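# Move wooden block from bench onto cart floor

## Task

Pick the wooden block up from the bench and lay it flat on the floor of the cart, at the end with the handle, next to the profiles. The drop flap must stay open, and anything already in place must still be in place when the scene ends. At the finish both grippers must be empty and nothing of the robot may touch the cart: release the block and back away. The robot must not fall or be left leaning, or the task fails.

## Robot and tools

Robot: a Rainbow Robotics RB-Y1. It has a two-wheel differential base with two rear casters, a folding torso (the lower part, the leg, bends at ankle, knee and hip), a head camera and two 7-joint arms, each ending in a parallel gripper with a wrist camera. The wrist camera case sticks out sideways and can collide with things. The base is 0.58 m wide. It reaches 0.10 m in front of the drive axle and 0.57 m behind it, and sweeps a 0.58 m radius when spinning on the spot. It cannot move sideways.

Frames: the base frame has its origin on the floor between the drive wheels, with x forward, y to the left and z up, in metres. The chest, left_hand and right_hand lines are reported in this frame. A hand point sits between the finger pads, 0.03 m back from the tips. The fingers point along the hand's -z axis and close along its x axis. The odometry frame is where the base frame was at the start. base_odometry counts wheel rotation only, so slip and bumps corrupt it. Its heading is in rad, positive to the left.

move: one action per call. Optional keys "cameras" (a list from head_camera, left_wrist_camera, right_wrist_camera, all) and "blocking" (default true waits until everything is at rest; false returns in about 0.5 s while motion continues). Allowed action shapes:
- "base": {"x_m_s", "turn_rad_s", "for_s"}. These are velocities, not a goal position. Forward speed is 0.005 to 1.5 m/s either sign. Turn rate is 0.02 to 1.509 rad/s, positive to the left. Duration is 0.1 to 5 s. A key left out counts as 0. Distance covered is roughly speed times for_s. Acceleration is 0.4 m/s² (turning 0.5 rad/s²), and coasting can last a few seconds after for_s.
- "joints": a single object mapping joint names to absolute targets (rad, except gripper_m in metres). It can cover both arms, torso and head together. Ranges: torso_squat_rad 0..1.2 (lower chest), torso_shift_rad -0.3..0.6 (hips forward), torso_pitch_rad -0.2..1.4 (bow forward), torso_yaw_rad -1.5..1.5 (left positive; raise both arms out 0.2 rad first). Torso combined limits: squat+shift<=1.52; squat-shift+pitch<=1.57; shift+0.5pitch-0.4squat<=0.7; shift+0.3pitch-0.5squat<=0.39. Arm joints per side: shoulder_pitch ±2.356 (negative swings forward/up), shoulder_roll (left 0..3.141, right -3.141..0, outward lift), shoulder_yaw ±2.094, elbow -2.617..0.01 (negative bends), forearm_roll ±3.141, wrist_pitch -1.57..1.919, hand_roll ±2.705, gripper_m 0..0.1 (pad gap). Head: head_pan_rad ±0.523, head_tilt_rad -0.35..1.57 (positive looks down).
- "target": an absolute pose for one hand. It has "side" (left/right), "x","y","z" in metres in the base frame (-3..3), and "quat_wxyz" as printed in the hand lines. It may be sent with min_time_s only, and is refused if an earlier move is still running. The pose is converted to joint angles once, so the hand travels on an arc. Break long moves into short steps.
- "min_time_s" 0.1..8 is the minimum duration for arm/head/torso motion.
- "contact_limits": {"left_gripper_m"/"right_gripper_m": mA 200..672.5}. This sets grip current, which stays set until changed. The default is 672.5.
To grip, command an opening at least 5 mm narrower than the object. An "off_target" or "done" gripper status then both mean it is holding.

wait(seconds 0..10, cameras): lets time pass and returns the state, returning early if all motion has ended. stop(cameras): brakes every running motion. zoom_image(camera, region [x0,y0,x1,y1] pixels, at most 504×504): a closer view of that camera's latest image. read_manual: licence text only. finished_scene(scene): ends the scene for good, so call it last, once the block is placed and the robot has backed away.

Results: base_status, joint_status, left/right_hand_status give "done", "moving", "reached", "short", "off_target", "refused" (nothing moved), "not_followed" (the arm-collision check held the command), or unrequested stops: contact_stop, time_out, limit_stop_at_<name> (body-proximity guard or built-in limit), torque_fault, limit_stop_at_motor_heat. After an unrequested stop or refusal, the rest of the calls in that reply are skipped. lidar_m is 12 horizontal distances in 30° sectors at 0.23 m height: first ahead, then counter-clockwise, "-" means nothing seen. motor_effort is wheel load in %; at rest, beyond about 30 suggests pushing on something. wheel_motors_off=1 means the wheels stalled and are disabled for 2 s. Joint torque and external torque lines estimate arm loads. Wrist force/torque are raw, unzeroed sensor values. Motor temperatures: MOTOR HOT appears at 65 °C, and at 80 °C the arm brakes for 30–60 s.

Cameras: head_camera is 896x504; the wrist cameras are 644x364. Calibration is given as pinhole intrinsics plus T_world_to_cam relative to the base frame. Wrist poses are less accurate at long reach.

Avoid: arms striking or squeezing each other (this can end the scene); contact torque reaching joint load limits (about 65.8 N m shoulder, 33.8 elbow, 23.5 wrist), which causes a 10 s torque fault; driving into furniture or stopping hard while bowed forward; fast squats or bends with arms stretched out or loaded; heavy loads far in front of the wheels (3 kg per arm rating); letting the block fall or dropping it from a height; slamming into the bench or cart; and leaving the robot tilted. Thinking time keeps the simulation running.

Each tool is called after "Request:" as name([rows], argument=value, ...), one row to a line, values as JSON.

## Session

Request:
move(joints={"head_tilt_rad":0.6,"torso_squat_rad":0.0}, cameras=["head_camera"])

Request:
move(joints={"head_tilt_rad":0.6,"head_pan_rad":0.5}, cameras=["head_camera"])

Request:
move(joints={"head_tilt_rad":0.6,"head_pan_rad":-0.5}, cameras=["head_camera"])

Scene clock: 1.93 s.
Joint torques (N m): left_arm=[-1.52 -0.57 0.84 -0.45 -0.01 -0.65 -0.03] | right_arm=[-3.73 -0.72 -0.5 -1.36 -0.01 -0.44 -0.03]
External joint torques (N m): left_arm=[-0.14 -0.72 0.82 0.11 -0.01 -0.23 -0.02] | right_arm=[-0.13 0.39 -0.46 0.27 -0.08 0.16 -0.04]
Motor temperatures (°C): left_arm=[31 28 31 36 34 33 37] | right_arm=[34 30 31 30 36 36 34]
Wrist force (N): left_arm=[-0.4 1.5 -7.7] | right_arm=[-2.9 1.1 -4.6]
Wrist torque (N m): left_arm=[-0.28 0.11 0.07] | right_arm=[-0.11 -0.13 -0.11]
Wrist force, peak (N): left_arm=[-0.8 1.3 -8.3] | right_arm=[-2.9 0.7 -5.4]
move: done
base_odometry: x=+0.000 y=+0.000 heading=+0.000
lidar_m: 0.74 1.03 1.57 4.56 1.54 1.08 1.02 1.09 1.45 3.60 1.10 0.79
base_status: not commanded
joint_positions: torso_squat_rad=+0.000 torso_shift_rad=+0.000 torso_pitch_rad=+0.000 torso_yaw_rad=+0.000 left_shoulder_pitch_rad=+0.037 left_shoulder_roll_rad=+0.004 left_shoulder_yaw_rad=-0.043 left_elbow_rad=-0.196 left_forearm_roll_rad=-0.014 left_wrist_pitch_rad=+0.002 left_hand_roll_rad=+0.027 left_gripper_m=+0.099 right_shoulder_pitch_rad=-0.040 right_shoulder_roll_rad=-0.021 right_shoulder_yaw_rad=-0.018 right_elbow_rad=-0.235 right_forearm_roll_rad=+0.049 right_wrist_pitch_rad=-0.014 right_hand_roll_rad=+0.035 right_gripper_m=+0.099 head_pan_rad=+0.000 head_tilt_rad=+0.600
joint_status: all done
wheel_motors_off: 0
motor_effort: left_wheel=+0(1) right_wheel=+0(2)
chest: x=-0.2279 y=+0.0001 z=+1.2899 quat_wxyz=(+1.000, +0.000, +0.000, +0.000)
left_hand: x=-0.1598 y=+0.2200 z=+0.6077 quat_wxyz=(+0.997, +0.000, -0.079, -0.009)
right_hand: x=-0.0824 y=-0.2360 z=+0.6195 quat_wxyz=(+0.989, -0.016, -0.142, +0.041)
head_camera: T_world_to_cam=[[0.00184, -0.9995, -0.03144, 0.04643], [-0.51673, 0.02596, -0.85575, 1.2203], [0.85614, 0.01782, -0.51643, 0.89095]] pos_world=[-0.1323, -0.00115, 1.50585]

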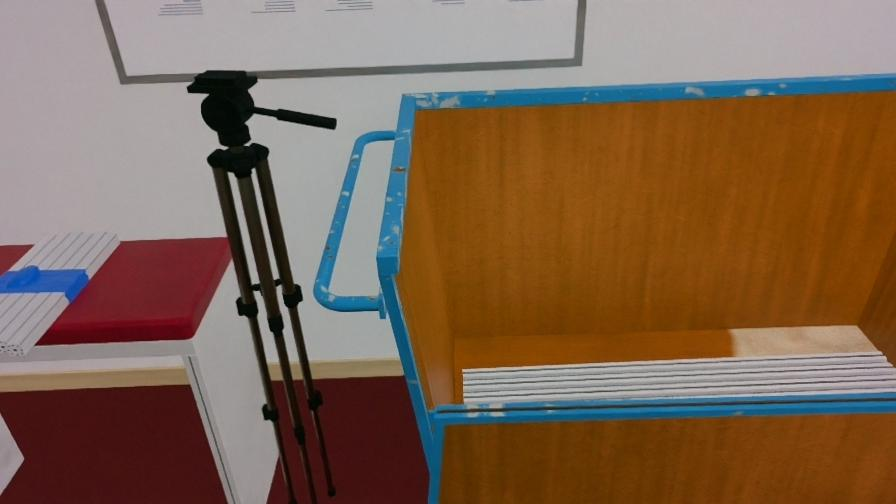

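Scene clock: 2.93 s.
Joint torques (N m): left_arm=[-1.62 -0.9 0.51 -0.43 -0.14 -0.67 -0.15] | right_arm=[-3.55 -0.53 -0.61 -1.41 -0.08 -0.64 0]
External joint torques (N m): left_arm=[-0.25 -1.05 0.5 0.13 -0.14 -0.25 -0.14] | right_arm=[0.04 0.59 -0.56 0.22 -0.14 -0.04 -0.01]
Wrist force (N): left_arm=[-0.2 1.4 -7.9] | right_arm=[-2.7 1.2 -4.9]
Wrist torque (N m): left_arm=[-0.27 0.14 0.11] | right_arm=[-0.11 -0.12 -0.13]
Wrist force, peak (N): left_arm=[0.2 1.8 -8.1] | right_arm=[-2.9 1.1 -5.5]
move: done
base_odometry: x=+0.000 y=+0.000 heading=+0.000
lidar_m: 0.74 1.03 1.57 4.55 1.52 1.08 1.03 1.08 1.43 3.61 1.10 0.78
base_status: not commanded
joint_positions: torso_squat_rad=+0.000 torso_shift_rad=+0.000 torso_pitch_rad=+0.000 torso_yaw_rad=+0.000 left_shoulder_pitch_rad=+0.037 left_shoulder_roll_rad=+0.004 left_shoulder_yaw_rad=-0.043 left_elbow_rad=-0.196 left_forearm_roll_rad=-0.014 left_wrist_pitch_rad=+0.002 left_hand_roll_rad=+0.027 left_gripper_m=+0.099 right_shoulder_pitch_rad=-0.040 right_shoulder_roll_rad=-0.021 right_shoulder_yaw_rad=-0.018 right_elbow_rad=-0.235 right_forearm_roll_rad=+0.049 right_wrist_pitch_rad=-0.014 right_hand_roll_rad=+0.035 right_gripper_m=+0.099 head_pan_rad=+0.500 head_tilt_rad=+0.600
joint_status: all done
wheel_motors_off: 0
motor_effort: left_wheel=+1(1) right_wheel=+1(1)
chest: x=-0.2279 y=+0.0001 z=+1.2899 quat_wxyz=(+1.000, +0.000, +0.000, +0.000)
left_hand: x=-0.1598 y=+0.2200 z=+0.6077 quat_wxyz=(+0.997, +0.000, -0.079, -0.009)
right_hand: x=-0.0824 y=-0.2360 z=+0.6195 quat_wxyz=(+0.989, -0.016, -0.142, +0.041)
head_camera: T_world_to_cam=[[0.48077, -0.87628, -0.03148, 0.1451], [-0.46603, -0.22495, -0.8557, 1.23073], [0.74275, 0.42606, -0.51652, 0.86764]] pos_world=[-0.14065, 0.03433, 1.50585]

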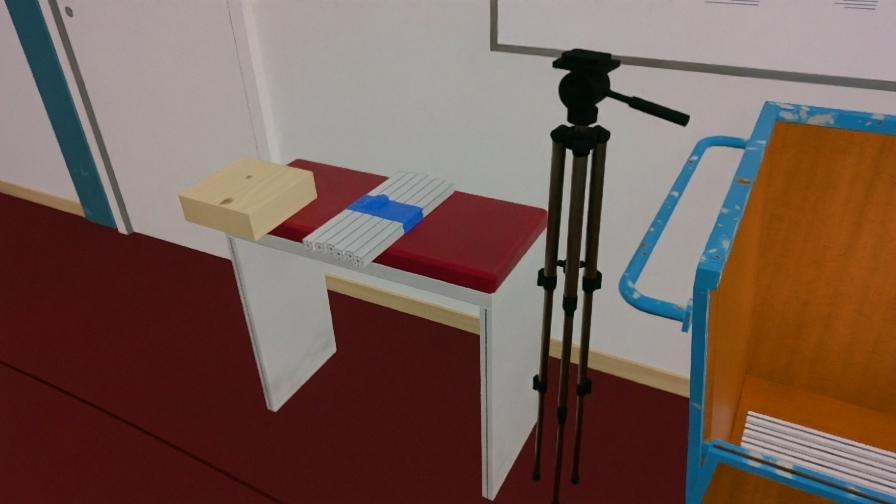

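Scene clock: 4.27 s.
Joint torques (N m): left_arm=[-1.78 -0.72 0.42 -0.44 -0.2 -0.59 0.04] | right_arm=[-3.15 -0.61 -0.61 -1.34 -0.09 -0.56 -0.09]
External joint torques (N m): left_arm=[-0.4 -0.87 0.41 0.11 -0.21 -0.17 0.05] | right_arm=[0.45 0.51 -0.57 0.29 -0.15 0.04 -0.1]
Wrist force (N): left_arm=[-0.1 1.1 -7.5] | right_arm=[-3.1 0.8 -4.9]
Wrist torque (N m): left_arm=[-0.28 0.12 0.11] | right_arm=[-0.03 -0.17 -0.12]
Wrist force, peak (N): left_arm=[-0.6 1.3 -8.1] | right_arm=[-2.9 1.6 -5.1]
move: done
base_odometry: x=+0.000 y=+0.000 heading=+0.000
lidar_m: 0.74 1.04 1.57 4.58 1.52 1.09 1.02 1.07 1.43 3.61 1.10 0.78
base_status: not commanded
joint_positions: torso_squat_rad=+0.000 torso_shift_rad=+0.000 torso_pitch_rad=+0.000 torso_yaw_rad=+0.000 left_shoulder_pitch_rad=+0.037 left_shoulder_roll_rad=+0.004 left_shoulder_yaw_rad=-0.043 left_elbow_rad=-0.196 left_forearm_roll_rad=-0.014 left_wrist_pitch_rad=+0.002 left_hand_roll_rad=+0.027 left_gripper_m=+0.099 right_shoulder_pitch_rad=-0.040 right_shoulder_roll_rad=-0.021 right_shoulder_yaw_rad=-0.018 right_elbow_rad=-0.235 right_forearm_roll_rad=+0.049 right_wrist_pitch_rad=-0.014 right_hand_roll_rad=+0.035 right_gripper_m=+0.099 head_pan_rad=-0.500 head_tilt_rad=+0.600
joint_status: all done
wheel_motors_off: 0
motor_effort: left_wheel=+1(2) right_wheel=+0(2)
chest: x=-0.2279 y=+0.0001 z=+1.2899 quat_wxyz=(+1.000, +0.000, +0.000, +0.000)
left_hand: x=-0.1598 y=+0.2200 z=+0.6077 quat_wxyz=(+0.997, +0.000, -0.079, -0.009)
right_hand: x=-0.0824 y=-0.2360 z=+0.6195 quat_wxyz=(+0.989, -0.016, -0.142, +0.041)
head_camera: T_world_to_cam=[[-0.4775, -0.87807, -0.03138, -0.05243], [-0.44104, 0.27042, -0.85578, 1.23589], [0.75992, -0.3948, -0.51639, 0.87113]] pos_world=[-0.14194, -0.03633, 1.50585]

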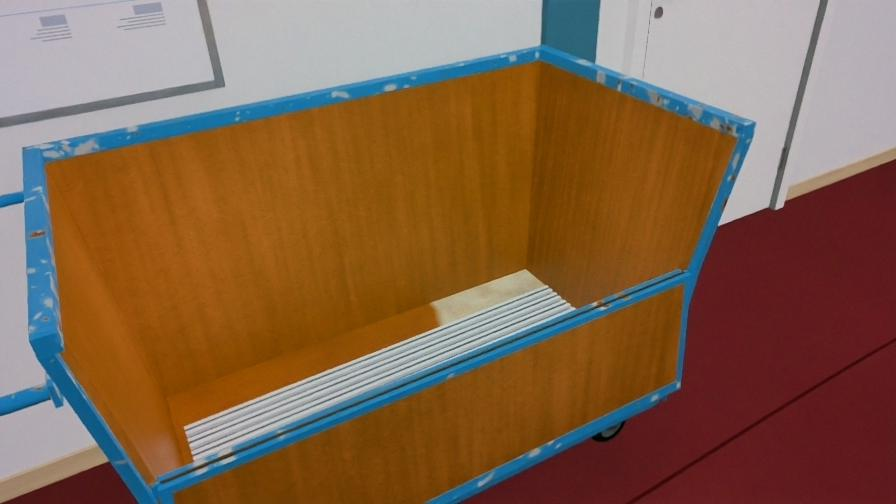

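Request:
move(base={"turn_rad_s":1.0,"for_s":1.5708}, joints={"left_shoulder_roll_rad":0.4,"right_shoulder_roll_rad":-0.4,"head_pan_rad":0,"head_tilt_rad":0.2})

Request:
move(base={"x_m_s":0.5,"for_s":2.44}, joints={"torso_squat_rad":0.05,"torso_pitch_rad":0.6,"left_shoulder_pitch_rad":-1.072,"left_shoulder_roll_rad":0.819,"left_shoulder_yaw_rad":-0.499,"left_elbow_rad":-1.466,"left_forearm_roll_rad":1.097,"left_wrist_pitch_rad":1.522,"left_hand_roll_rad":0.604,"right_shoulder_pitch_rad":-1.072,"right_shoulder_roll_rad":-0.819,"right_shoulder_yaw_rad":0.499,"right_elbow_rad":-1.466,"right_forearm_roll_rad":-1.097,"right_wrist_pitch_rad":1.522,"right_hand_roll_rad":-0.604}, min_time_s=2.5)

Request:
move(base={"turn_rad_s":-1.0,"for_s":1.5708}, cameras=["head_camera"])

Scene clock: 12.13 s.
Joint torques (N m): left_arm=[-1.56 8.91 1.73 -0.26 -0.01 -0.53 0.12] | right_arm=[-3.73 -10.16 -1.46 -1.37 -0.08 -0.49 -0.08]
External joint torques (N m): left_arm=[-0.24 -2.42 0.74 0.04 -0.06 -0.18 0.12] | right_arm=[-0.08 1.41 -0.37 0.23 -0.11 0.05 -0.09]
Wrist force (N): left_arm=[0.1 -1.1 -7.1] | right_arm=[-1.9 3.0 -4.1]
Wrist torque (N m): left_arm=[-0.14 0.19 0.10] | right_arm=[-0.18 0.00 -0.12]
Wrist force, peak (N): left_arm=[0.2 1.5 -8.5] | right_arm=[-2.4 3.8 -5.6]
move: done
base_odometry: x=+0.000 y=+0.000 heading=+1.227
lidar_m: 1.58 2.57 1.27 1.03 1.02 1.12 1.75 3.87 1.00 0.76 0.75 1.04
base_status: done (sent for 1.57 of 1.57 s)
joint_positions: torso_squat_rad=+0.000 torso_shift_rad=+0.000 torso_pitch_rad=+0.000 torso_yaw_rad=+0.000 left_shoulder_pitch_rad=+0.037 left_shoulder_roll_rad=+0.400 left_shoulder_yaw_rad=-0.043 left_elbow_rad=-0.196 left_forearm_roll_rad=-0.014 left_wrist_pitch_rad=+0.002 left_hand_roll_rad=+0.027 left_gripper_m=+0.099 right_shoulder_pitch_rad=-0.040 right_shoulder_roll_rad=-0.400 right_shoulder_yaw_rad=-0.018 right_elbow_rad=-0.235 right_forearm_roll_rad=+0.049 right_wrist_pitch_rad=-0.014 right_hand_roll_rad=+0.035 right_gripper_m=+0.099 head_pan_rad=+0.000 head_tilt_rad=+0.200
joint_status: all done
wheel_motors_off: 0
motor_effort: left_wheel=+6(36) right_wheel=+19(54)
chest: x=-0.2280 y=+0.0001 z=+1.2899 quat_wxyz=(+1.000, +0.000, +0.000, +0.000)
left_hand: x=-0.1615 y=+0.5131 z=+0.6661 quat_wxyz=(+0.978, +0.195, -0.074, -0.031)
right_hand: x=-0.0808 y=-0.5145 z=+0.6798 quat_wxyz=(+0.968, -0.203, -0.134, +0.060)
pictures: none

Scene clock: 16.03 s.
Joint torques (N m): left_arm=[-14.78 8.17 8.23 -6 0.58 -0.17 0.11] | right_arm=[-16.48 -11.7 -6.39 -6.02 -0.33 0.09 -0.12]
External joint torques (N m): left_arm=[1.3 -1.48 0.3 -0.24 0.11 -0.03 0.1] | right_arm=[-0.78 -1.65 1.11 -0.6 -0.12 0.17 -0.12]
Wrist force (N): left_arm=[1.7 1.8 -7.9] | right_arm=[-0.6 -0.4 -5.2]
Wrist torque (N m): left_arm=[-0.26 0.24 0.05] | right_arm=[0.00 -0.02 0.01]
Wrist force, peak (N): left_arm=[-0.9 1.6 -8.4] | right_arm=[-3.6 4.1 -4.5]
move: done
base_odometry: x=+0.410 y=+1.146 heading=+1.228
lidar_m: 1.80 3.65 1.81 1.47 1.46 1.62 2.51 1.10 0.77 0.99 0.49 1.18
base_status: done (sent for 2.43 of 2.43 s)
joint_positions: torso_squat_rad=+0.050 torso_shift_rad=+0.000 torso_pitch_rad=+0.600 torso_yaw_rad=+0.000 left_shoulder_pitch_rad=-1.072 left_shoulder_roll_rad=+0.819 left_shoulder_yaw_rad=-0.499 left_elbow_rad=-1.466 left_forearm_roll_rad=+1.097 left_wrist_pitch_rad=+1.522 left_hand_roll_rad=+0.604 left_gripper_m=+0.099 right_shoulder_pitch_rad=-1.072 right_shoulder_roll_rad=-0.819 right_shoulder_yaw_rad=+0.499 right_elbow_rad=-1.466 right_forearm_roll_rad=-1.097 right_wrist_pitch_rad=+1.522 right_hand_roll_rad=-0.604 right_gripper_m=+0.099 head_pan_rad=+0.000 head_tilt_rad=+0.200
joint_status: all done
wheel_motors_off: 0
motor_effort: left_wheel=+12(58) right_wheel=-13(59)
chest: x=-0.0533 y=+0.0001 z=+1.2350 quat_wxyz=(+0.955, +0.000, +0.296, +0.000)
left_hand: x=+0.3571 y=+0.1853 z=+0.8764 quat_wxyz=(+0.993, -0.104, +0.051, +0.005)
right_hand: x=+0.3569 y=-0.1851 z=+0.8763 quat_wxyz=(+0.993, +0.104, +0.051, -0.005)
pictures: none

Scene clock: 19.53 s.
Joint torques (N m): left_arm=[-15.13 7.96 8.21 -5.92 0.54 -0.29 0.15] | right_arm=[-16.28 -11.1 -6.33 -6.09 -0.38 -0.1 -0.15]
External joint torques (N m): left_arm=[0.95 -1.69 0.29 -0.17 0.06 -0.15 0.14] | right_arm=[-0.58 -1.04 1.16 -0.68 -0.18 -0.02 -0.15]
Wrist force (N): left_arm=[2.0 2.4 -7.3] | right_arm=[-0.2 -0.8 -4.4]
Wrist torque (N m): left_arm=[-0.37 0.27 0.03] | right_arm=[0.05 0.04 0.00]
Wrist force, peak (N): left_arm=[2.1 3.1 -7.8] | right_arm=[-0.2 -0.2 -5.3]
move: done
base_odometry: x=+0.410 y=+1.145 heading=+0.001
lidar_m: 0.60 0.49 1.48 3.82 2.15 1.54 1.46 1.53 2.03 1.40 0.76 0.79
base_status: done (sent for 1.57 of 1.57 s)
joint_positions: torso_squat_rad=+0.050 torso_shift_rad=+0.000 torso_pitch_rad=+0.600 torso_yaw_rad=+0.000 left_shoulder_pitch_rad=-1.072 left_shoulder_roll_rad=+0.819 left_shoulder_yaw_rad=-0.499 left_elbow_rad=-1.466 left_forearm_roll_rad=+1.097 left_wrist_pitch_rad=+1.522 left_hand_roll_rad=+0.604 left_gripper_m=+0.099 right_shoulder_pitch_rad=-1.072 right_shoulder_roll_rad=-0.819 right_shoulder_yaw_rad=+0.499 right_elbow_rad=-1.466 right_forearm_roll_rad=-1.097 right_wrist_pitch_rad=+1.522 right_hand_roll_rad=-0.604 right_gripper_m=+0.099 head_pan_rad=+0.000 head_tilt_rad=+0.200
joint_status: not commanded
wheel_motors_off: 0
motor_effort: left_wheel=+18(38) right_wheel=-1(42)
chest: x=-0.0533 y=+0.0001 z=+1.2350 quat_wxyz=(+0.955, +0.000, +0.296, +0.000)
left_hand: x=+0.3570 y=+0.1853 z=+0.8764 quat_wxyz=(+0.993, -0.104, +0.051, +0.005)
right_hand: x=+0.3569 y=-0.1851 z=+0.8763 quat_wxyz=(+0.993, +0.104, +0.051, -0.005)
head_camera: T_world_to_cam=[[-0.00444, -0.9995, -0.03118, 0.04272], [-0.67634, 0.02596, -0.73613, 1.12579], [0.73657, 0.01782, -0.67612, 0.8261]] pos_world=[0.15313, -0.00125, 1.38861]

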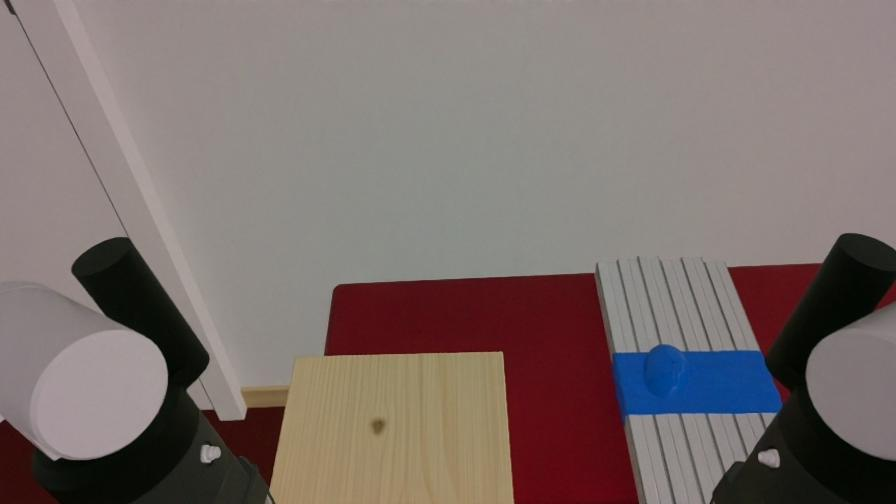

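Request:
move(base={"x_m_s":0.2,"for_s":0.9}, cameras=["left_wrist_camera","right_wrist_camera"])

Scene clock: 23.73 s.
Joint torques (N m): left_arm=[-14.94 7.68 8.54 -5.86 0.53 -0.19 0.13] | right_arm=[-16.33 -10.87 -6.78 -6.04 -0.48 -0.08 -0.09]
External joint torques (N m): left_arm=[1.14 -1.97 0.62 -0.11 0.06 -0.05 0.13] | right_arm=[-0.63 -0.81 0.71 -0.63 -0.28 0 -0.09]
Wrist force (N): left_arm=[1.4 2.0 -7.3] | right_arm=[-0.4 -0.1 -4.6]
Wrist torque (N m): left_arm=[-0.32 0.22 0.03] | right_arm=[-0.02 0.02 -0.03]
Wrist force, peak (N): left_arm=[1.6 3.1 -8.2] | right_arm=[-0.5 -0.6 -5.6]
move: done
base_odometry: x=+0.590 y=+1.146 heading=+0.001
lidar_m: 0.64 0.34 1.25 3.22 2.39 1.73 1.64 1.69 2.29 1.09 0.64 0.76
base_status: done (sent for 0.9 of 0.9 s)
joint_positions: torso_squat_rad=+0.050 torso_shift_rad=+0.000 torso_pitch_rad=+0.600 torso_yaw_rad=+0.000 left_shoulder_pitch_rad=-1.072 left_shoulder_roll_rad=+0.819 left_shoulder_yaw_rad=-0.499 left_elbow_rad=-1.466 left_forearm_roll_rad=+1.097 left_wrist_pitch_rad=+1.522 left_hand_roll_rad=+0.604 left_gripper_m=+0.099 right_shoulder_pitch_rad=-1.072 right_shoulder_roll_rad=-0.819 right_shoulder_yaw_rad=+0.499 right_elbow_rad=-1.466 right_forearm_roll_rad=-1.097 right_wrist_pitch_rad=+1.522 right_hand_roll_rad=-0.604 right_gripper_m=+0.099 head_pan_rad=+0.000 head_tilt_rad=+0.200
joint_status: not commanded
wheel_motors_off: 0
motor_effort: left_wheel=-3(45) right_wheel=+3(36)
chest: x=-0.0532 y=+0.0001 z=+1.2350 quat_wxyz=(+0.955, +0.000, +0.296, +0.000)
left_hand: x=+0.3570 y=+0.1853 z=+0.8764 quat_wxyz=(+0.993, -0.104, +0.051, +0.005)
right_hand: x=+0.3569 y=-0.1851 z=+0.8763 quat_wxyz=(+0.993, +0.104, +0.051, -0.005)
left_wrist_camera: T_world_to_cam=[[0.99289, 0.0235, -0.11673, -0.2571], [0.09202, -0.7736, 0.62695, -0.40984], [-0.07557, -0.63323, -0.77026, 0.89187]] pos_world=[0.36039, 0.25375, 0.91391]
right_wrist_camera: T_world_to_cam=[[-0.99716, -0.024, 0.07133, 0.28771], [0.0305, 0.73761, 0.67454, -0.43835], [-0.0688, 0.6748, -0.73479, 0.86555]] pos_world=[0.35982, -0.25384, 0.91116]

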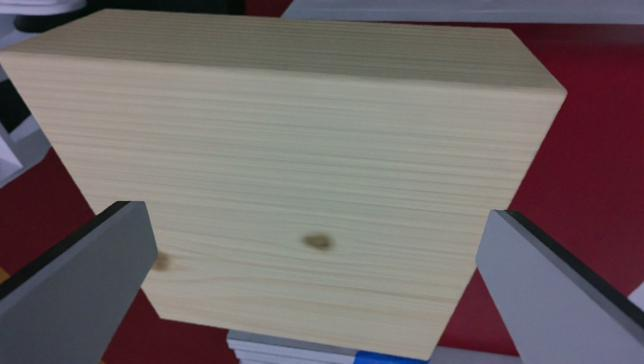

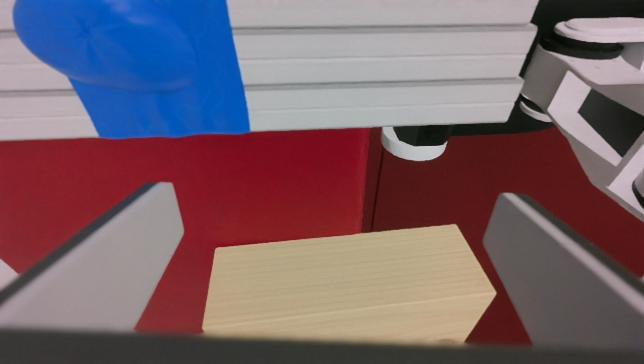

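Request:
move(joints={"torso_squat_rad":0.25}, min_time_s=0.8)

Request:
move(target={"side":"right","x":0.341,"y":-0.06,"z":0.84,"quat_wxyz":[0.9945,0.1045,0,0]})

Request:
move(target={"side":"left","x":0.341,"y":0.255,"z":0.84,"quat_wxyz":[0.9945,-0.1045,0,0]})

Request:
move(target={"side":"right","x":0.341,"y":-0.055,"z":0.763,"quat_wxyz":[0.9945,0.1045,0,0]})

Request:
move(target={"side":"left","x":0.341,"y":0.255,"z":0.763,"quat_wxyz":[0.9945,-0.1045,0,0]}, cameras=["left_wrist_camera","right_wrist_camera"])

Scene clock: 34.13 s.
Joint torques (N m): left_arm=[-15.09 7.83 8.36 -5.96 0.63 -0.2 0.07] | right_arm=[-16.4 -11.27 -6.21 -5.9 -0.42 -0.02 -0.07]
External joint torques (N m): left_arm=[0.98 -1.82 0.44 -0.21 0.16 -0.06 0.07] | right_arm=[-0.7 -1.21 1.28 -0.49 -0.22 0.07 -0.07]
Wrist force (N): left_arm=[2.0 2.4 -7.5] | right_arm=[-0.4 -0.2 -5.0]
Wrist torque (N m): left_arm=[-0.40 0.27 0.05] | right_arm=[0.01 0.00 0.01]
Wrist force, peak (N): left_arm=[2.0 2.4 -8.2] | right_arm=[-1.0 -0.6 -5.4]
move: done
base_odometry: x=+0.590 y=+1.146 heading=+0.001
lidar_m: 0.64 0.33 1.25 3.24 2.44 1.73 1.64 1.72 2.29 1.10 0.65 0.78
base_status: not commanded
joint_positions: torso_squat_rad=+0.250 torso_shift_rad=+0.000 torso_pitch_rad=+0.600 torso_yaw_rad=+0.000 left_shoulder_pitch_rad=-1.072 left_shoulder_roll_rad=+0.819 left_shoulder_yaw_rad=-0.499 left_elbow_rad=-1.466 left_forearm_roll_rad=+1.097 left_wrist_pitch_rad=+1.522 left_hand_roll_rad=+0.604 left_gripper_m=+0.099 right_shoulder_pitch_rad=-1.072 right_shoulder_roll_rad=-0.819 right_shoulder_yaw_rad=+0.499 right_elbow_rad=-1.466 right_forearm_roll_rad=-1.097 right_wrist_pitch_rad=+1.522 right_hand_roll_rad=-0.604 right_gripper_m=+0.099 head_pan_rad=+0.000 head_tilt_rad=+0.200
joint_status: all done
wheel_motors_off: 0
motor_effort: left_wheel=-5(6) right_wheel=+2(6)
chest: x=-0.0533 y=+0.0001 z=+1.2141 quat_wxyz=(+0.955, +0.000, +0.296, +0.000)
left_hand: x=+0.3570 y=+0.1853 z=+0.8555 quat_wxyz=(+0.993, -0.104, +0.051, +0.005)
right_hand: x=+0.3569 y=-0.1851 z=+0.8554 quat_wxyz=(+0.993, +0.104, +0.051, -0.005)
pictures: none

Scene clock: 35.30 s.
Joint torques (N m): left_arm=[-15.06 7.53 8.45 -5.69 0.56 -0.25 0.12] | right_arm=[-16.85 -5.89 -7.28 -6.84 -0.37 -0.21 0.3]
External joint torques (N m): left_arm=[1.02 -2.12 0.53 0.06 0.09 -0.11 0.11] | right_arm=[-0.6 -1.21 -0.61 -0.27 -0.35 0.12 0.3]
Wrist force (N): left_arm=[1.5 2.1 -6.7] | right_arm=[-0.9 -0.3 -5.4]
Wrist torque (N m): left_arm=[-0.33 0.23 0.04] | right_arm=[0.01 -0.02 -0.02]
Wrist force, peak (N): left_arm=[1.2 2.2 -8.5] | right_arm=[-1.6 -0.1 -5.7]
move: done
base_odometry: x=+0.590 y=+1.146 heading=+0.001
lidar_m: 0.63 0.33 1.24 3.23 2.43 1.73 1.64 1.72 2.28 1.11 0.64 0.77
base_status: not commanded
joint_positions: torso_squat_rad=+0.250 torso_shift_rad=+0.000 torso_pitch_rad=+0.600 torso_yaw_rad=+0.000 left_shoulder_pitch_rad=-1.072 left_shoulder_roll_rad=+0.819 left_shoulder_yaw_rad=-0.499 left_elbow_rad=-1.466 left_forearm_roll_rad=+1.097 left_wrist_pitch_rad=+1.522 left_hand_roll_rad=+0.604 left_gripper_m=+0.099 right_shoulder_pitch_rad=-1.130 right_shoulder_roll_rad=-0.585 right_shoulder_yaw_rad=+0.663 right_elbow_rad=-1.549 right_forearm_roll_rad=-0.847 right_wrist_pitch_rad=+1.464 right_hand_roll_rad=-0.888 right_gripper_m=+0.099 head_pan_rad=+0.000 head_tilt_rad=+0.200
joint_status: all done
wheel_motors_off: 0
motor_effort: left_wheel=-4(6) right_wheel=+5(8)
chest: x=-0.0533 y=+0.0001 z=+1.2141 quat_wxyz=(+0.955, +0.000, +0.296, +0.000)
left_hand: x=+0.3570 y=+0.1853 z=+0.8556 quat_wxyz=(+0.993, -0.104, +0.051, +0.005)
right_hand: x=+0.3403 y=-0.0601 z=+0.8405 quat_wxyz=(+0.995, +0.105, +0.000, +0.000)
right_hand_status: reached (checked arc that bows 5 mm and turns the hand up to 6 deg, planned for 0.6 s): 1 mm and 0.1 deg off.
pictures: none

Scene clock: 36.17 s.
Joint torques (N m): left_arm=[-12.61 9.41 9.96 -5.64 0.49 -0.54 -0.11] | right_arm=[-17.1 -5.61 -7.08 -6.9 -0.28 -0.12 0.35]
External joint torques (N m): left_arm=[0.24 -2.85 1.47 -0.36 0.12 -0.26 -0.11] | right_arm=[-0.84 -0.92 -0.41 -0.33 -0.26 0.21 0.35]
Wrist force (N): left_arm=[1.4 2.6 -8.5] | right_arm=[-0.8 -0.6 -4.9]
Wrist torque (N m): left_arm=[-0.38 0.29 0.14] | right_arm=[0.04 0.01 -0.02]
Wrist force, peak (N): left_arm=[1.4 2.6 -8.5] | right_arm=[-1.2 0.0 -5.3]
move: done
base_odometry: x=+0.590 y=+1.146 heading=+0.001
lidar_m: 0.64 0.32 1.25 3.23 2.42 1.73 1.64 1.71 2.29 1.11 0.64 0.79
base_status: not commanded
joint_positions: torso_squat_rad=+0.250 torso_shift_rad=+0.000 torso_pitch_rad=+0.600 torso_yaw_rad=+0.000 left_shoulder_pitch_rad=-0.850 left_shoulder_roll_rad=+0.975 left_shoulder_yaw_rad=-0.411 left_elbow_rad=-1.585 left_forearm_roll_rad=+1.110 left_wrist_pitch_rad=+1.363 left_hand_roll_rad=+0.496 left_gripper_m=+0.099 right_shoulder_pitch_rad=-1.130 right_shoulder_roll_rad=-0.585 right_shoulder_yaw_rad=+0.663 right_elbow_rad=-1.549 right_forearm_roll_rad=-0.847 right_wrist_pitch_rad=+1.464 right_hand_roll_rad=-0.888 right_gripper_m=+0.099 head_pan_rad=+0.000 head_tilt_rad=+0.200
joint_status: all done
wheel_motors_off: 0
motor_effort: left_wheel=-3(7) right_wheel=+5(6)
chest: x=-0.0533 y=+0.0001 z=+1.2141 quat_wxyz=(+0.955, +0.000, +0.296, +0.000)
left_hand: x=+0.3410 y=+0.2556 z=+0.8406 quat_wxyz=(+0.995, -0.102, +0.001, +0.000)
left_hand_status: reached (checked arc that bows 8 mm and turns the hand up to 6 deg, planned for 0.5 s): 1 mm and 0.3 deg off.
right_hand: x=+0.3403 y=-0.0601 z=+0.8404 quat_wxyz=(+0.995, +0.105, +0.000, +0.000)
pictures: none

Scene clock: 37.13 s.
Joint torques (N m): left_arm=[-12.48 9.83 10.03 -5.13 0.38 -0.61 -0.04] | right_arm=[-16.85 -2.96 -4.69 -6.88 -0.12 -0.05 -0.12]
External joint torques (N m): left_arm=[0.37 -2.43 1.53 0.15 0.02 -0.34 -0.03] | right_arm=[-0.71 0.66 0.68 -0.24 -0.07 0.24 -0.12]
Wrist force (N): left_arm=[1.2 2.3 -7.4] | right_arm=[-0.4 -0.3 -4.5]
Wrist torque (N m): left_arm=[-0.34 0.22 0.14] | right_arm=[0.00 0.03 -0.19]
Wrist force, peak (N): left_arm=[1.0 1.9 -8.7] | right_arm=[-1.4 -0.1 -6.2]
move: done
base_odometry: x=+0.590 y=+1.146 heading=+0.001
lidar_m: 0.63 0.33 1.25 3.23 2.43 1.72 1.64 1.70 2.29 1.10 0.65 0.79
base_status: not commanded
joint_positions: torso_squat_rad=+0.250 torso_shift_rad=+0.000 torso_pitch_rad=+0.600 torso_yaw_rad=+0.000 left_shoulder_pitch_rad=-0.850 left_shoulder_roll_rad=+0.974 left_shoulder_yaw_rad=-0.411 left_elbow_rad=-1.585 left_forearm_roll_rad=+1.110 left_wrist_pitch_rad=+1.363 left_hand_roll_rad=+0.496 left_gripper_m=+0.099 right_shoulder_pitch_rad=-1.111 right_shoulder_roll_rad=-0.465 right_shoulder_yaw_rad=+0.708 right_elbow_rad=-1.240 right_forearm_roll_rad=-0.780 right_wrist_pitch_rad=+1.245 right_hand_roll_rad=-0.751 right_gripper_m=+0.099 head_pan_rad=+0.000 head_tilt_rad=+0.200
joint_status: all done
wheel_motors_off: 0
motor_effort: left_wheel=-4(4) right_wheel=+6(6)
chest: x=-0.0533 y=+0.0001 z=+1.2141 quat_wxyz=(+0.955, +0.000, +0.296, +0.000)
left_hand: x=+0.3411 y=+0.2555 z=+0.8406 quat_wxyz=(+0.995, -0.102, +0.001, +0.000)
right_hand: x=+0.3408 y=-0.0552 z=+0.7632 quat_wxyz=(+0.995, +0.104, -0.001, +0.000)
right_hand_status: reached (checked arc that bows 9 mm and turns the hand up to 2 deg, planned for 0.6 s): 0 mm and 0.1 deg off.
pictures: none

Scene clock: 38.10 s.
Joint torques (N m): left_arm=[-12.62 9.79 7.99 -5.06 0.25 -0.22 -0.04] | right_arm=[-16.49 -2.67 -4.78 -7.12 -0.08 -0.09 -0.22]
External joint torques (N m): left_arm=[0.45 -1.61 0.91 0.47 -0.13 0 -0.04] | right_arm=[-0.35 0.95 0.59 -0.49 -0.03 0.2 -0.22]
Wrist force (N): left_arm=[1.2 2.7 -7.2] | right_arm=[-1.2 -0.2 -4.6]
Wrist torque (N m): left_arm=[-0.40 0.29 0.15] | right_arm=[-0.03 -0.03 -0.19]
Wrist force, peak (N): left_arm=[0.9 2.4 -8.4] | right_arm=[-1.1 -1.2 -5.3]
move: done
base_odometry: x=+0.590 y=+1.146 heading=+0.001
lidar_m: 0.63 0.32 1.25 3.24 2.40 1.73 1.64 1.71 2.29 1.10 0.64 0.78
base_status: not commanded
joint_positions: torso_squat_rad=+0.250 torso_shift_rad=+0.000 torso_pitch_rad=+0.600 torso_yaw_rad=+0.000 left_shoulder_pitch_rad=-0.869 left_shoulder_roll_rad=+0.824 left_shoulder_yaw_rad=-0.473 left_elbow_rad=-1.295 left_forearm_roll_rad=+1.037 left_wrist_pitch_rad=+1.197 left_hand_roll_rad=+0.335 left_gripper_m=+0.099 right_shoulder_pitch_rad=-1.110 right_shoulder_roll_rad=-0.465 right_shoulder_yaw_rad=+0.708 right_elbow_rad=-1.240 right_forearm_roll_rad=-0.780 right_wrist_pitch_rad=+1.245 right_hand_roll_rad=-0.751 right_gripper_m=+0.099 head_pan_rad=+0.000 head_tilt_rad=+0.200
joint_status: all done
wheel_motors_off: 0
motor_effort: left_wheel=-4(7) right_wheel=+6(7)
chest: x=-0.0533 y=+0.0001 z=+1.2141 quat_wxyz=(+0.955, +0.000, +0.296, +0.000)
left_hand: x=+0.3409 y=+0.2549 z=+0.7632 quat_wxyz=(+0.995, -0.104, +0.000, +0.000)
left_hand_status: reached (checked arc that bows 8 mm and turns the hand up to 2 deg, planned for 0.6 s): 0 mm and 0.1 deg off.
right_hand: x=+0.3408 y=-0.0552 z=+0.7632 quat_wxyz=(+0.995, +0.104, -0.001, +0.000)
left_wrist_camera: T_world_to_cam=[[0.9996, 0.02477, -0.01331, -0.33743], [0.0276, -0.77322, 0.63353, -0.26685], [0.0054, -0.63365, -0.7736, 0.82258]] pos_world=[0.34022, 0.32325, 0.80092]
right_wrist_camera: T_world_to_cam=[[-0.99921, -0.02227, -0.03276, 0.36309], [-0.03855, 0.73724, 0.67453, -0.43394], [0.00913, 0.67527, -0.73752, 0.66927]] pos_world=[0.33996, -0.12393, 0.7982]

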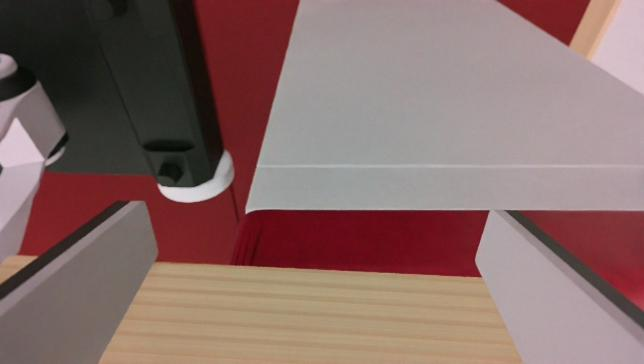

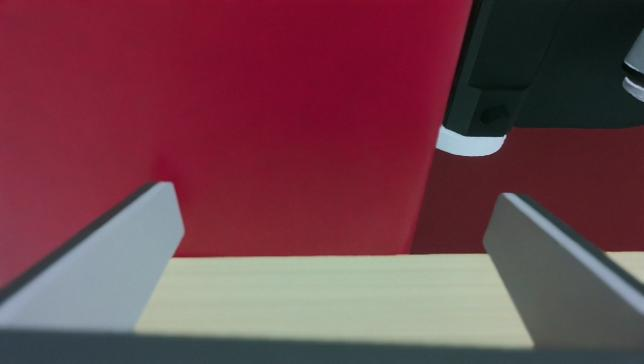

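Request:
move(target={"side":"right","x":0.341,"y":-0.03,"z":0.763,"quat_wxyz":[0.9945,0.1045,0,0]})

Request:
move(target={"side":"left","x":0.341,"y":0.221,"z":0.763,"quat_wxyz":[0.9945,-0.1045,0,0]})

Request:
move(target={"side":"right","x":0.341,"y":-0.014,"z":0.763,"quat_wxyz":[0.9945,0.1045,0,0]}, cameras=["left_wrist_camera","right_wrist_camera"])

Scene clock: 40.47 s.
Joint torques (N m): left_arm=[-12.35 9.47 7.71 -5.34 0.29 -0.47 -0.06] | right_arm=[-18.56 0.34 -4.53 -7.93 -0.66 -0.82 -0.21]
External joint torques (N m): left_arm=[0.72 -1.93 0.63 0.19 -0.09 -0.24 -0.06] | right_arm=[-1.93 2.94 0.55 -1.2 -0.62 -0.52 -0.21]
Wrist force (N): left_arm=[1.4 2.9 -6.9] | right_arm=[-0.9 -4.8 -3.9]
Wrist torque (N m): left_arm=[-0.41 0.26 0.17] | right_arm=[0.15 0.02 0.13]
Wrist force, peak (N): left_arm=[1.2 3.0 -8.2] | right_arm=[-2.5 -12.0 1.1]
move: done
base_odometry: x=+0.590 y=+1.146 heading=+0.001
lidar_m: 0.62 0.32 1.23 3.21 2.44 1.72 1.64 1.72 2.29 1.09 0.63 0.77
base_status: not commanded
joint_positions: torso_squat_rad=+0.250 torso_shift_rad=+0.000 torso_pitch_rad=+0.600 torso_yaw_rad=+0.000 left_shoulder_pitch_rad=-0.869 left_shoulder_roll_rad=+0.824 left_shoulder_yaw_rad=-0.473 left_elbow_rad=-1.294 left_forearm_roll_rad=+1.037 left_wrist_pitch_rad=+1.197 left_hand_roll_rad=+0.335 left_gripper_m=+0.099 right_shoulder_pitch_rad=-1.150 right_shoulder_roll_rad=-0.403 right_shoulder_yaw_rad=+0.725 right_elbow_rad=-1.182 right_forearm_roll_rad=-0.757 right_wrist_pitch_rad=+1.241 right_hand_roll_rad=-0.777 right_gripper_m=+0.099 head_pan_rad=+0.000 head_tilt_rad=+0.200
joint_status: all done
wheel_motors_off: 0
motor_effort: left_wheel=-5(6) right_wheel=+5(7)
chest: x=-0.0533 y=+0.0001 z=+1.2141 quat_wxyz=(+0.955, +0.000, +0.296, +0.000)
left_hand: x=+0.3409 y=+0.2549 z=+0.7632 quat_wxyz=(+0.995, -0.104, +0.000, +0.000)
right_hand: x=+0.3410 y=-0.0306 z=+0.7629 quat_wxyz=(+0.995, +0.104, +0.000, +0.000)
right_hand_status: reached (checked arc that bows 1 mm and turns the hand up to 0 deg, planned for 0.3 s): 1 mm and 0.1 deg off.
pictures: none

Scene clock: 41.10 s.
Joint torques (N m): left_arm=[-19.83 -9.5 7.17 -16.14 8.23 -4.77 0.94] | right_arm=[-19.6 11.41 -4.18 -12.67 -3.16 -4.48 -0.97]
External joint torques (N m): left_arm=[-6.32 -19.63 0.26 -10.26 7.87 -4.52 0.94] | right_arm=[-2.97 14.08 0.91 -5.96 -3.13 -4.19 -0.97]
Wrist force (N): left_arm=[0.2 37.0 -0.4] | right_arm=[-3.8 -27.3 8.3]
Wrist torque (N m): left_arm=[0.51 0.76 -0.90] | right_arm=[1.19 0.44 1.08]
Wrist force, peak (N): left_arm=[-1.1 48.7 0.2] | right_arm=[-5.4 -35.9 11.9]
move: done
base_odometry: x=+0.590 y=+1.146 heading=+0.001
lidar_m: 0.63 0.32 1.26 3.24 2.41 1.72 1.64 1.71 2.28 1.10 0.63 0.77
base_status: not commanded
joint_positions: torso_squat_rad=+0.250 torso_shift_rad=+0.000 torso_pitch_rad=+0.600 torso_yaw_rad=+0.000 left_shoulder_pitch_rad=-0.895 left_shoulder_roll_rad=+0.778 left_shoulder_yaw_rad=-0.508 left_elbow_rad=-1.325 left_forearm_roll_rad=+0.979 left_wrist_pitch_rad=+1.215 left_hand_roll_rad=+0.423 left_gripper_m=+0.099 right_shoulder_pitch_rad=-1.149 right_shoulder_roll_rad=-0.405 right_shoulder_yaw_rad=+0.725 right_elbow_rad=-1.181 right_forearm_roll_rad=-0.757 right_wrist_pitch_rad=+1.242 right_hand_roll_rad=-0.776 right_gripper_m=+0.099 head_pan_rad=+0.000 head_tilt_rad=+0.200
joint_status: all done
wheel_motors_off: 0
motor_effort: left_wheel=-2(5) right_wheel=+4(6)
chest: x=-0.0534 y=+0.0001 z=+1.2141 quat_wxyz=(+0.955, +0.000, +0.295, +0.000)
left_hand: x=+0.3406 y=+0.2253 z=+0.7624 quat_wxyz=(+0.995, -0.101, +0.001, +0.001)
left_hand_status: reached (checked arc that bows 1 mm and turns the hand up to 0 deg, planned for 0.3 s): 4 mm and 0.5 deg off.
right_hand: x=+0.3414 y=-0.0328 z=+0.7623 quat_wxyz=(+0.995, +0.102, +0.000, -0.001)
pictures: none

Scene clock: 41.73 s.
Joint torques (N m): left_arm=[-24.14 -28.02 5.6 -26.4 17.18 -6.6 1.31] | right_arm=[-25.64 39.21 -2.29 -21.4 -8.04 -12.72 -3.03]
External joint torques (N m): left_arm=[-10.65 -38.27 -1.35 -20.57 16.84 -6.36 1.32] | right_arm=[-8.7 41.42 2.61 -14.69 -8.02 -12.44 -3.03]
Wrist force (N): left_arm=[6.5 69.2 0.0] | right_arm=[-10.4 -75.6 41.6]
Wrist torque (N m): left_arm=[1.53 0.18 -1.50] | right_arm=[3.57 1.56 3.30]
Wrist force, peak (N): left_arm=[8.0 75.5 -0.9] | right_arm=[-11.3 -85.9 49.4]
move: done
base_odometry: x=+0.590 y=+1.146 heading=+0.001
lidar_m: 0.63 0.33 1.25 3.21 2.42 1.72 1.64 1.71 2.30 1.10 0.64 0.77
base_status: not commanded
joint_positions: torso_squat_rad=+0.250 torso_shift_rad=+0.000 torso_pitch_rad=+0.599 torso_yaw_rad=+0.000 left_shoulder_pitch_rad=-0.894 left_shoulder_roll_rad=+0.783 left_shoulder_yaw_rad=-0.508 left_elbow_rad=-1.322 left_forearm_roll_rad=+0.977 left_wrist_pitch_rad=+1.215 left_hand_roll_rad=+0.423 left_gripper_m=+0.099 right_shoulder_pitch_rad=-1.174 right_shoulder_roll_rad=-0.371 right_shoulder_yaw_rad=+0.734 right_elbow_rad=-1.136 right_forearm_roll_rad=-0.742 right_wrist_pitch_rad=+1.239 right_hand_roll_rad=-0.790 right_gripper_m=+0.099 head_pan_rad=+0.000 head_tilt_rad=+0.200
joint_status: all done
wheel_motors_off: 0
motor_effort: left_wheel=-5(6) right_wheel=+9(9)
chest: x=-0.0537 y=-0.0001 z=+1.2143 quat_wxyz=(+0.955, +0.000, +0.295, +0.000)
left_hand: x=+0.3407 y=+0.2293 z=+0.7625 quat_wxyz=(+0.995, -0.097, +0.000, +0.003)
right_hand: x=+0.3426 y=-0.0227 z=+0.7612 quat_wxyz=(+0.995, +0.097, +0.000, -0.004)
right_hand_status: reached (checked arc that bows 1 mm and turns the hand up to 0 deg, planned for 0.2 s): 9 mm and 0.9 deg off.
left_wrist_camera: T_world_to_cam=[[0.99944, 0.02986, -0.01483, -0.33663], [0.03261, -0.78277, 0.62145, -0.27646], [0.00695, -0.62159, -0.78331, 0.80987]] pos_world=[0.33983, 0.29705, 0.8012]
right_wrist_camera: T_world_to_cam=[[-0.99937, -0.01636, -0.03139, 0.36468], [-0.03308, 0.74694, 0.66407, -0.45017], [0.01258, 0.66469, -0.74701, 0.65155]] pos_world=[0.34136, -0.09087, 0.79711]

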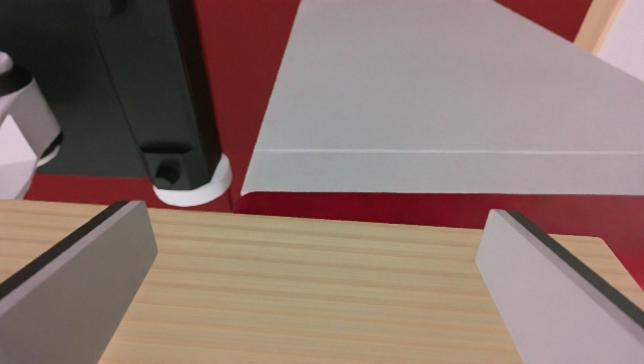

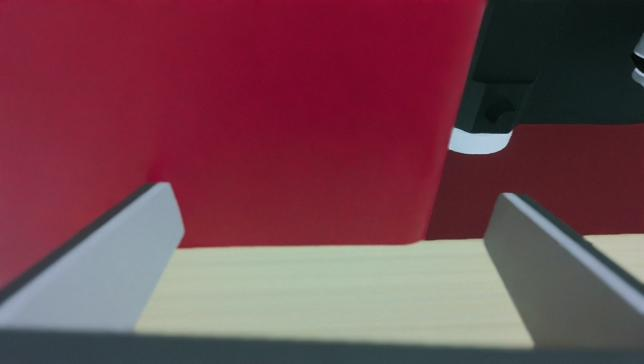

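Request:
move(joints={"torso_squat_rad":0.0}, min_time_s=1.2)

Request:
move(base={"x_m_s":-0.35,"for_s":1.6}, cameras=["left_wrist_camera"])

Request:
move(base={"turn_rad_s":-0.8,"for_s":1.9667})

Request:
move(base={"x_m_s":0.4,"for_s":3.9667})

Request:
move(base={"turn_rad_s":0.8,"for_s":1.9667}, joints={"head_tilt_rad":0.45}, cameras=["all"])

Scene clock: 49.60 s.
Joint torques (N m): left_arm=[-29.23 -27.1 7.43 -29.05 17.64 -6.56 1.48] | right_arm=[-28.89 36.41 -5.37 -24.01 -8.37 -10.19 -2.96]
External joint torques (N m): left_arm=[-15.8 -37.34 0.51 -23.23 17.3 -6.32 1.48] | right_arm=[-12.01 38.58 -0.48 -17.3 -8.35 -9.92 -2.97]
Wrist force (N): left_arm=[7.2 71.9 -19.3] | right_arm=[-5.5 -63.9 7.8]
Wrist torque (N m): left_arm=[1.67 0.08 -1.39] | right_arm=[2.29 0.41 2.67]
Wrist force, peak (N): left_arm=[7.2 71.9 -19.3] | right_arm=[-10.8 -75.8 42.5]
move: done
base_odometry: x=+0.590 y=+1.146 heading=+0.001
lidar_m: 0.63 0.32 1.24 3.23 2.43 1.73 1.63 1.71 2.28 1.10 0.63 0.77
base_status: not commanded
joint_positions: torso_squat_rad=+0.000 torso_shift_rad=+0.000 torso_pitch_rad=+0.601 torso_yaw_rad=+0.000 left_shoulder_pitch_rad=-0.892 left_shoulder_roll_rad=+0.783 left_shoulder_yaw_rad=-0.508 left_elbow_rad=-1.321 left_forearm_roll_rad=+0.977 left_wrist_pitch_rad=+1.215 left_hand_roll_rad=+0.423 left_gripper_m=+0.099 right_shoulder_pitch_rad=-1.174 right_shoulder_roll_rad=-0.370 right_shoulder_yaw_rad=+0.735 right_elbow_rad=-1.135 right_forearm_roll_rad=-0.742 right_wrist_pitch_rad=+1.238 right_hand_roll_rad=-0.790 right_gripper_m=+0.099 head_pan_rad=+0.000 head_tilt_rad=+0.200
joint_status: all done
wheel_motors_off: 0
motor_effort: left_wheel=-5(7) right_wheel=+6(8)
chest: x=-0.0528 y=+0.0001 z=+1.2357 quat_wxyz=(+0.955, +0.000, +0.296, +0.000)
left_hand: x=+0.3399 y=+0.2297 z=+0.7825 quat_wxyz=(+0.995, -0.096, +0.002, +0.003)
right_hand: x=+0.3421 y=-0.0224 z=+0.7814 quat_wxyz=(+0.995, +0.097, +0.001, -0.003)
pictures: none

Scene clock: 52.43 s.
Joint torques (N m): left_arm=[-30.59 -26.49 8.16 -29.23 17.77 -6.87 1.33] | right_arm=[-30.52 35.95 -5.96 -24.42 -8.5 -10.19 -2.87]
External joint torques (N m): left_arm=[-17.16 -36.73 1.25 -23.41 17.43 -6.63 1.33] | right_arm=[-13.63 38.12 -1.07 -17.71 -8.47 -9.91 -2.88]
Wrist force (N): left_arm=[7.4 71.0 -19.8] | right_arm=[-5.1 -63.4 8.4]
Wrist torque (N m): left_arm=[1.72 0.08 -1.38] | right_arm=[2.28 0.46 2.68]
Wrist force, peak (N): left_arm=[7.4 71.8 -19.7] | right_arm=[-5.5 -64.8 8.6]
move: done
base_odometry: x=+0.030 y=+1.145 heading=+0.000
lidar_m: 0.86 1.53 2.01 4.45 1.60 1.13 1.08 1.13 1.52 3.83 1.27 1.05
base_status: done (sent for 1.6 of 1.6 s)
joint_positions: torso_squat_rad=+0.000 torso_shift_rad=+0.000 torso_pitch_rad=+0.601 torso_yaw_rad=+0.000 left_shoulder_pitch_rad=-0.892 left_shoulder_roll_rad=+0.783 left_shoulder_yaw_rad=-0.508 left_elbow_rad=-1.321 left_forearm_roll_rad=+0.977 left_wrist_pitch_rad=+1.215 left_hand_roll_rad=+0.423 left_gripper_m=+0.099 right_shoulder_pitch_rad=-1.173 right_shoulder_roll_rad=-0.370 right_shoulder_yaw_rad=+0.735 right_elbow_rad=-1.135 right_forearm_roll_rad=-0.742 right_wrist_pitch_rad=+1.238 right_hand_roll_rad=-0.790 right_gripper_m=+0.099 head_pan_rad=+0.000 head_tilt_rad=+0.200
joint_status: not commanded
wheel_motors_off: 0
motor_effort: left_wheel=-10(25) right_wheel=+11(48)
chest: x=-0.0529 y=+0.0001 z=+1.2358 quat_wxyz=(+0.955, +0.000, +0.296, +0.000)
left_hand: x=+0.3397 y=+0.2297 z=+0.7825 quat_wxyz=(+0.995, -0.096, +0.002, +0.003)
right_hand: x=+0.3418 y=-0.0224 z=+0.7814 quat_wxyz=(+0.995, +0.097, +0.001, -0.003)
left_wrist_camera: T_world_to_cam=[[0.99936, 0.03036, -0.01882, -0.33229], [0.03548, -0.78305, 0.62094, -0.28894], [0.00412, -0.62121, -0.78363, 0.82697]] pos_world=[0.33893, 0.29755, 0.8212]

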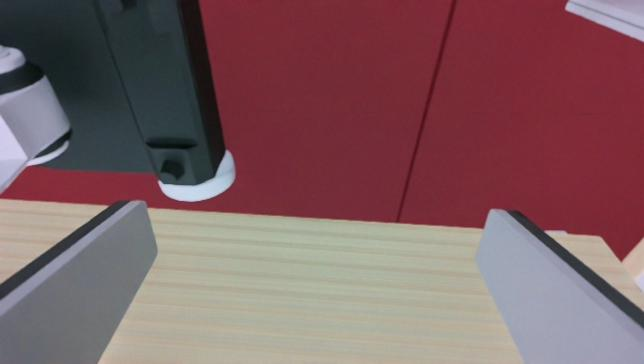

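Scene clock: 56.33 s.
Joint torques (N m): left_arm=[-30.31 -26.56 7.91 -29.3 17.69 -6.81 1.4] | right_arm=[-30.71 35.31 -5.95 -24.6 -8.51 -10.14 -2.81]
External joint torques (N m): left_arm=[-16.87 -36.79 0.99 -23.48 17.35 -6.58 1.41] | right_arm=[-13.83 37.48 -1.07 -17.89 -8.48 -9.87 -2.81]
Motor temperatures (°C): left_arm=[32 29 31 38 39 33 37] | right_arm=[35 32 31 33 37 39 34]
Wrist force (N): left_arm=[6.6 71.2 -19.8] | right_arm=[-4.8 -64.4 7.8]
Wrist torque (N m): left_arm=[1.72 0.04 -1.40] | right_arm=[2.35 0.48 2.66]
Wrist force, peak (N): left_arm=[7.0 71.9 -20.0] | right_arm=[-5.2 -65.1 8.5]
move: done
base_odometry: x=+0.029 y=+1.145 heading=-1.573
lidar_m: 3.63 1.27 1.03 0.85 1.52 2.00 4.45 1.64 1.16 1.09 1.11 1.48
base_status: done (sent for 1.97 of 1.97 s)
joint_positions: torso_squat_rad=+0.000 torso_shift_rad=+0.000 torso_pitch_rad=+0.601 torso_yaw_rad=+0.000 left_shoulder_pitch_rad=-0.892 left_shoulder_roll_rad=+0.783 left_shoulder_yaw_rad=-0.508 left_elbow_rad=-1.321 left_forearm_roll_rad=+0.977 left_wrist_pitch_rad=+1.215 left_hand_roll_rad=+0.423 left_gripper_m=+0.099 right_shoulder_pitch_rad=-1.173 right_shoulder_roll_rad=-0.370 right_shoulder_yaw_rad=+0.735 right_elbow_rad=-1.135 right_forearm_roll_rad=-0.742 right_wrist_pitch_rad=+1.238 right_hand_roll_rad=-0.790 right_gripper_m=+0.099 head_pan_rad=+0.000 head_tilt_rad=+0.200
joint_status: not commanded
wheel_motors_off: 0
motor_effort: left_wheel=+16(45) right_wheel=+0(45)
chest: x=-0.0529 y=+0.0001 z=+1.2358 quat_wxyz=(+0.955, +0.000, +0.296, +0.000)
left_hand: x=+0.3397 y=+0.2297 z=+0.7825 quat_wxyz=(+0.995, -0.096, +0.002, +0.003)
right_hand: x=+0.3418 y=-0.0223 z=+0.7814 quat_wxyz=(+0.995, +0.097, +0.001, -0.003)
pictures: none

Scene clock: 61.60 s.
Joint torques (N m): left_arm=[-30.06 -26.48 8.29 -29.7 17.84 -6.85 1.35] | right_arm=[-30.28 34.97 -5.85 -24.53 -8.73 -10.2 -2.94]
External joint torques (N m): left_arm=[-16.63 -36.72 1.37 -23.88 17.49 -6.62 1.35] | right_arm=[-13.4 37.13 -0.97 -17.82 -8.71 -9.92 -2.94]
Wrist force (N): left_arm=[7.0 71.8 -18.9] | right_arm=[-5.3 -64.4 8.8]
Wrist torque (N m): left_arm=[1.68 0.04 -1.44] | right_arm=[2.35 0.40 2.66]
Wrist force, peak (N): left_arm=[7.4 72.4 -19.7] | right_arm=[-4.0 -65.1 8.4]
move: done
base_odometry: x=+0.026 y=-0.441 heading=-1.573
lidar_m: 3.36 2.32 0.80 0.75 0.78 1.34 4.80 1.53 1.07 1.01 1.04 1.37
base_status: done (sent for 3.97 of 3.97 s)
joint_positions: torso_squat_rad=+0.000 torso_shift_rad=+0.000 torso_pitch_rad=+0.601 torso_yaw_rad=+0.000 left_shoulder_pitch_rad=-0.892 left_shoulder_roll_rad=+0.783 left_shoulder_yaw_rad=-0.508 left_elbow_rad=-1.321 left_forearm_roll_rad=+0.977 left_wrist_pitch_rad=+1.215 left_hand_roll_rad=+0.423 left_gripper_m=+0.099 right_shoulder_pitch_rad=-1.173 right_shoulder_roll_rad=-0.370 right_shoulder_yaw_rad=+0.735 right_elbow_rad=-1.135 right_forearm_roll_rad=-0.742 right_wrist_pitch_rad=+1.238 right_hand_roll_rad=-0.790 right_gripper_m=+0.099 head_pan_rad=+0.000 head_tilt_rad=+0.200
joint_status: not commanded
wheel_motors_off: 0
motor_effort: left_wheel=+1(47) right_wheel=-2(41)
chest: x=-0.0528 y=+0.0001 z=+1.2357 quat_wxyz=(+0.955, +0.000, +0.296, +0.000)
left_hand: x=+0.3397 y=+0.2298 z=+0.7824 quat_wxyz=(+0.995, -0.096, +0.002, +0.003)
right_hand: x=+0.3418 y=-0.0222 z=+0.7813 quat_wxyz=(+0.995, +0.097, +0.001, -0.003)
pictures: none

Scene clock: 65.50 s.
Joint torques (N m): left_arm=[-30.18 -26.35 8.42 -29.49 17.86 -6.91 1.33] | right_arm=[-30.16 35.07 -5.75 -24.68 -8.69 -10.24 -2.91]
External joint torques (N m): left_arm=[-16.75 -36.58 1.51 -23.67 17.51 -6.68 1.33] | right_arm=[-13.28 37.23 -0.87 -17.97 -8.67 -9.96 -2.92]
Wrist force (N): left_arm=[7.0 70.8 -19.1] | right_arm=[-4.8 -64.1 8.7]
Wrist torque (N m): left_arm=[1.81 0.08 -1.48] | right_arm=[2.27 0.46 2.69]
Wrist force, peak (N): left_arm=[6.9 72.3 -20.6] | right_arm=[-4.9 -65.3 8.4]
move: done
base_odometry: x=+0.026 y=-0.441 heading=+0.000
lidar_m: 0.76 0.79 1.35 4.52 1.48 1.05 1.01 1.05 1.42 3.52 2.28 0.80
base_status: done (sent for 1.97 of 1.97 s)
joint_positions: torso_squat_rad=+0.000 torso_shift_rad=+0.000 torso_pitch_rad=+0.601 torso_yaw_rad=+0.000 left_shoulder_pitch_rad=-0.892 left_shoulder_roll_rad=+0.783 left_shoulder_yaw_rad=-0.508 left_elbow_rad=-1.321 left_forearm_roll_rad=+0.977 left_wrist_pitch_rad=+1.215 left_hand_roll_rad=+0.423 left_gripper_m=+0.099 right_shoulder_pitch_rad=-1.173 right_shoulder_roll_rad=-0.370 right_shoulder_yaw_rad=+0.735 right_elbow_rad=-1.135 right_forearm_roll_rad=-0.742 right_wrist_pitch_rad=+1.238 right_hand_roll_rad=-0.790 right_gripper_m=+0.099 head_pan_rad=+0.000 head_tilt_rad=+0.450
joint_status: all done
wheel_motors_off: 0
motor_effort: left_wheel=-1(39) right_wheel=+17(37)
chest: x=-0.0529 y=+0.0001 z=+1.2357 quat_wxyz=(+0.955, +0.000, +0.296, +0.000)
left_hand: x=+0.3397 y=+0.2298 z=+0.7824 quat_wxyz=(+0.995, -0.096, +0.002, +0.003)
right_hand: x=+0.3418 y=-0.0222 z=+0.7813 quat_wxyz=(+0.995, +0.097, +0.001, -0.003)
pictures: head_camera, left_wrist_camera, right_wrist_camera
head_camera: T_world_to_cam=[[-0.01209, -0.99951, -0.02901, 0.04045], [-0.83789, 0.02596, -0.54522, 0.87429], [0.5457, 0.01772, -0.83779, 1.06545]] pos_world=[0.15163, -0.00115, 1.37048]
left_wrist_camera: T_world_to_cam=[[0.99936, 0.03038, -0.01896, -0.33218], [0.03558, -0.78305, 0.62094, -0.28897], [0.00402, -0.62121, -0.78363, 0.827]] pos_world=[0.33893, 0.29755, 0.8212]
right_wrist_camera: T_world_to_cam=[[-0.99946, -0.01693, -0.02816, 0.36204], [-0.03136, 0.74713, 0.66394, -0.4643], [0.0098, 0.66446, -0.74726, 0.66745]] pos_world=[0.34074, -0.09047, 0.81722]

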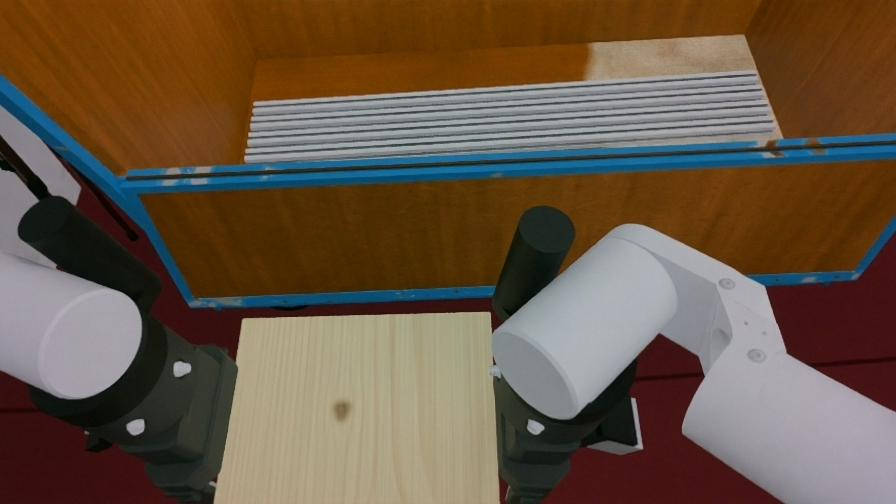

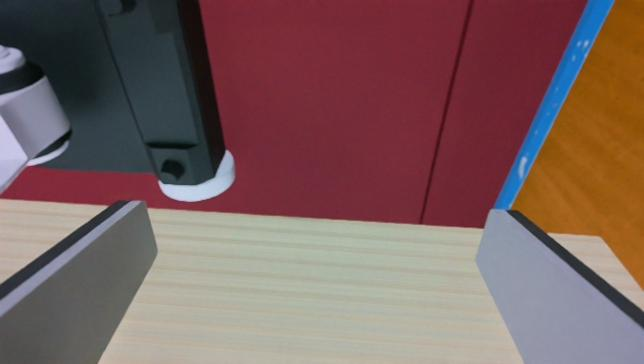

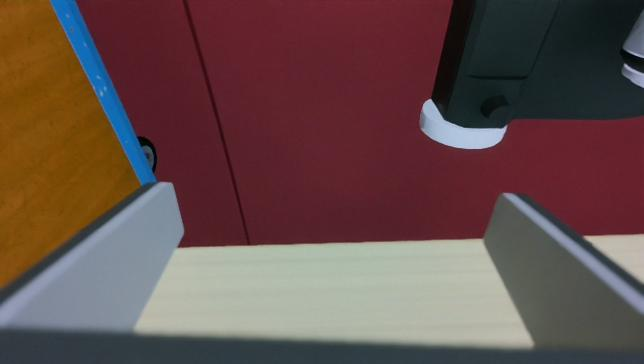

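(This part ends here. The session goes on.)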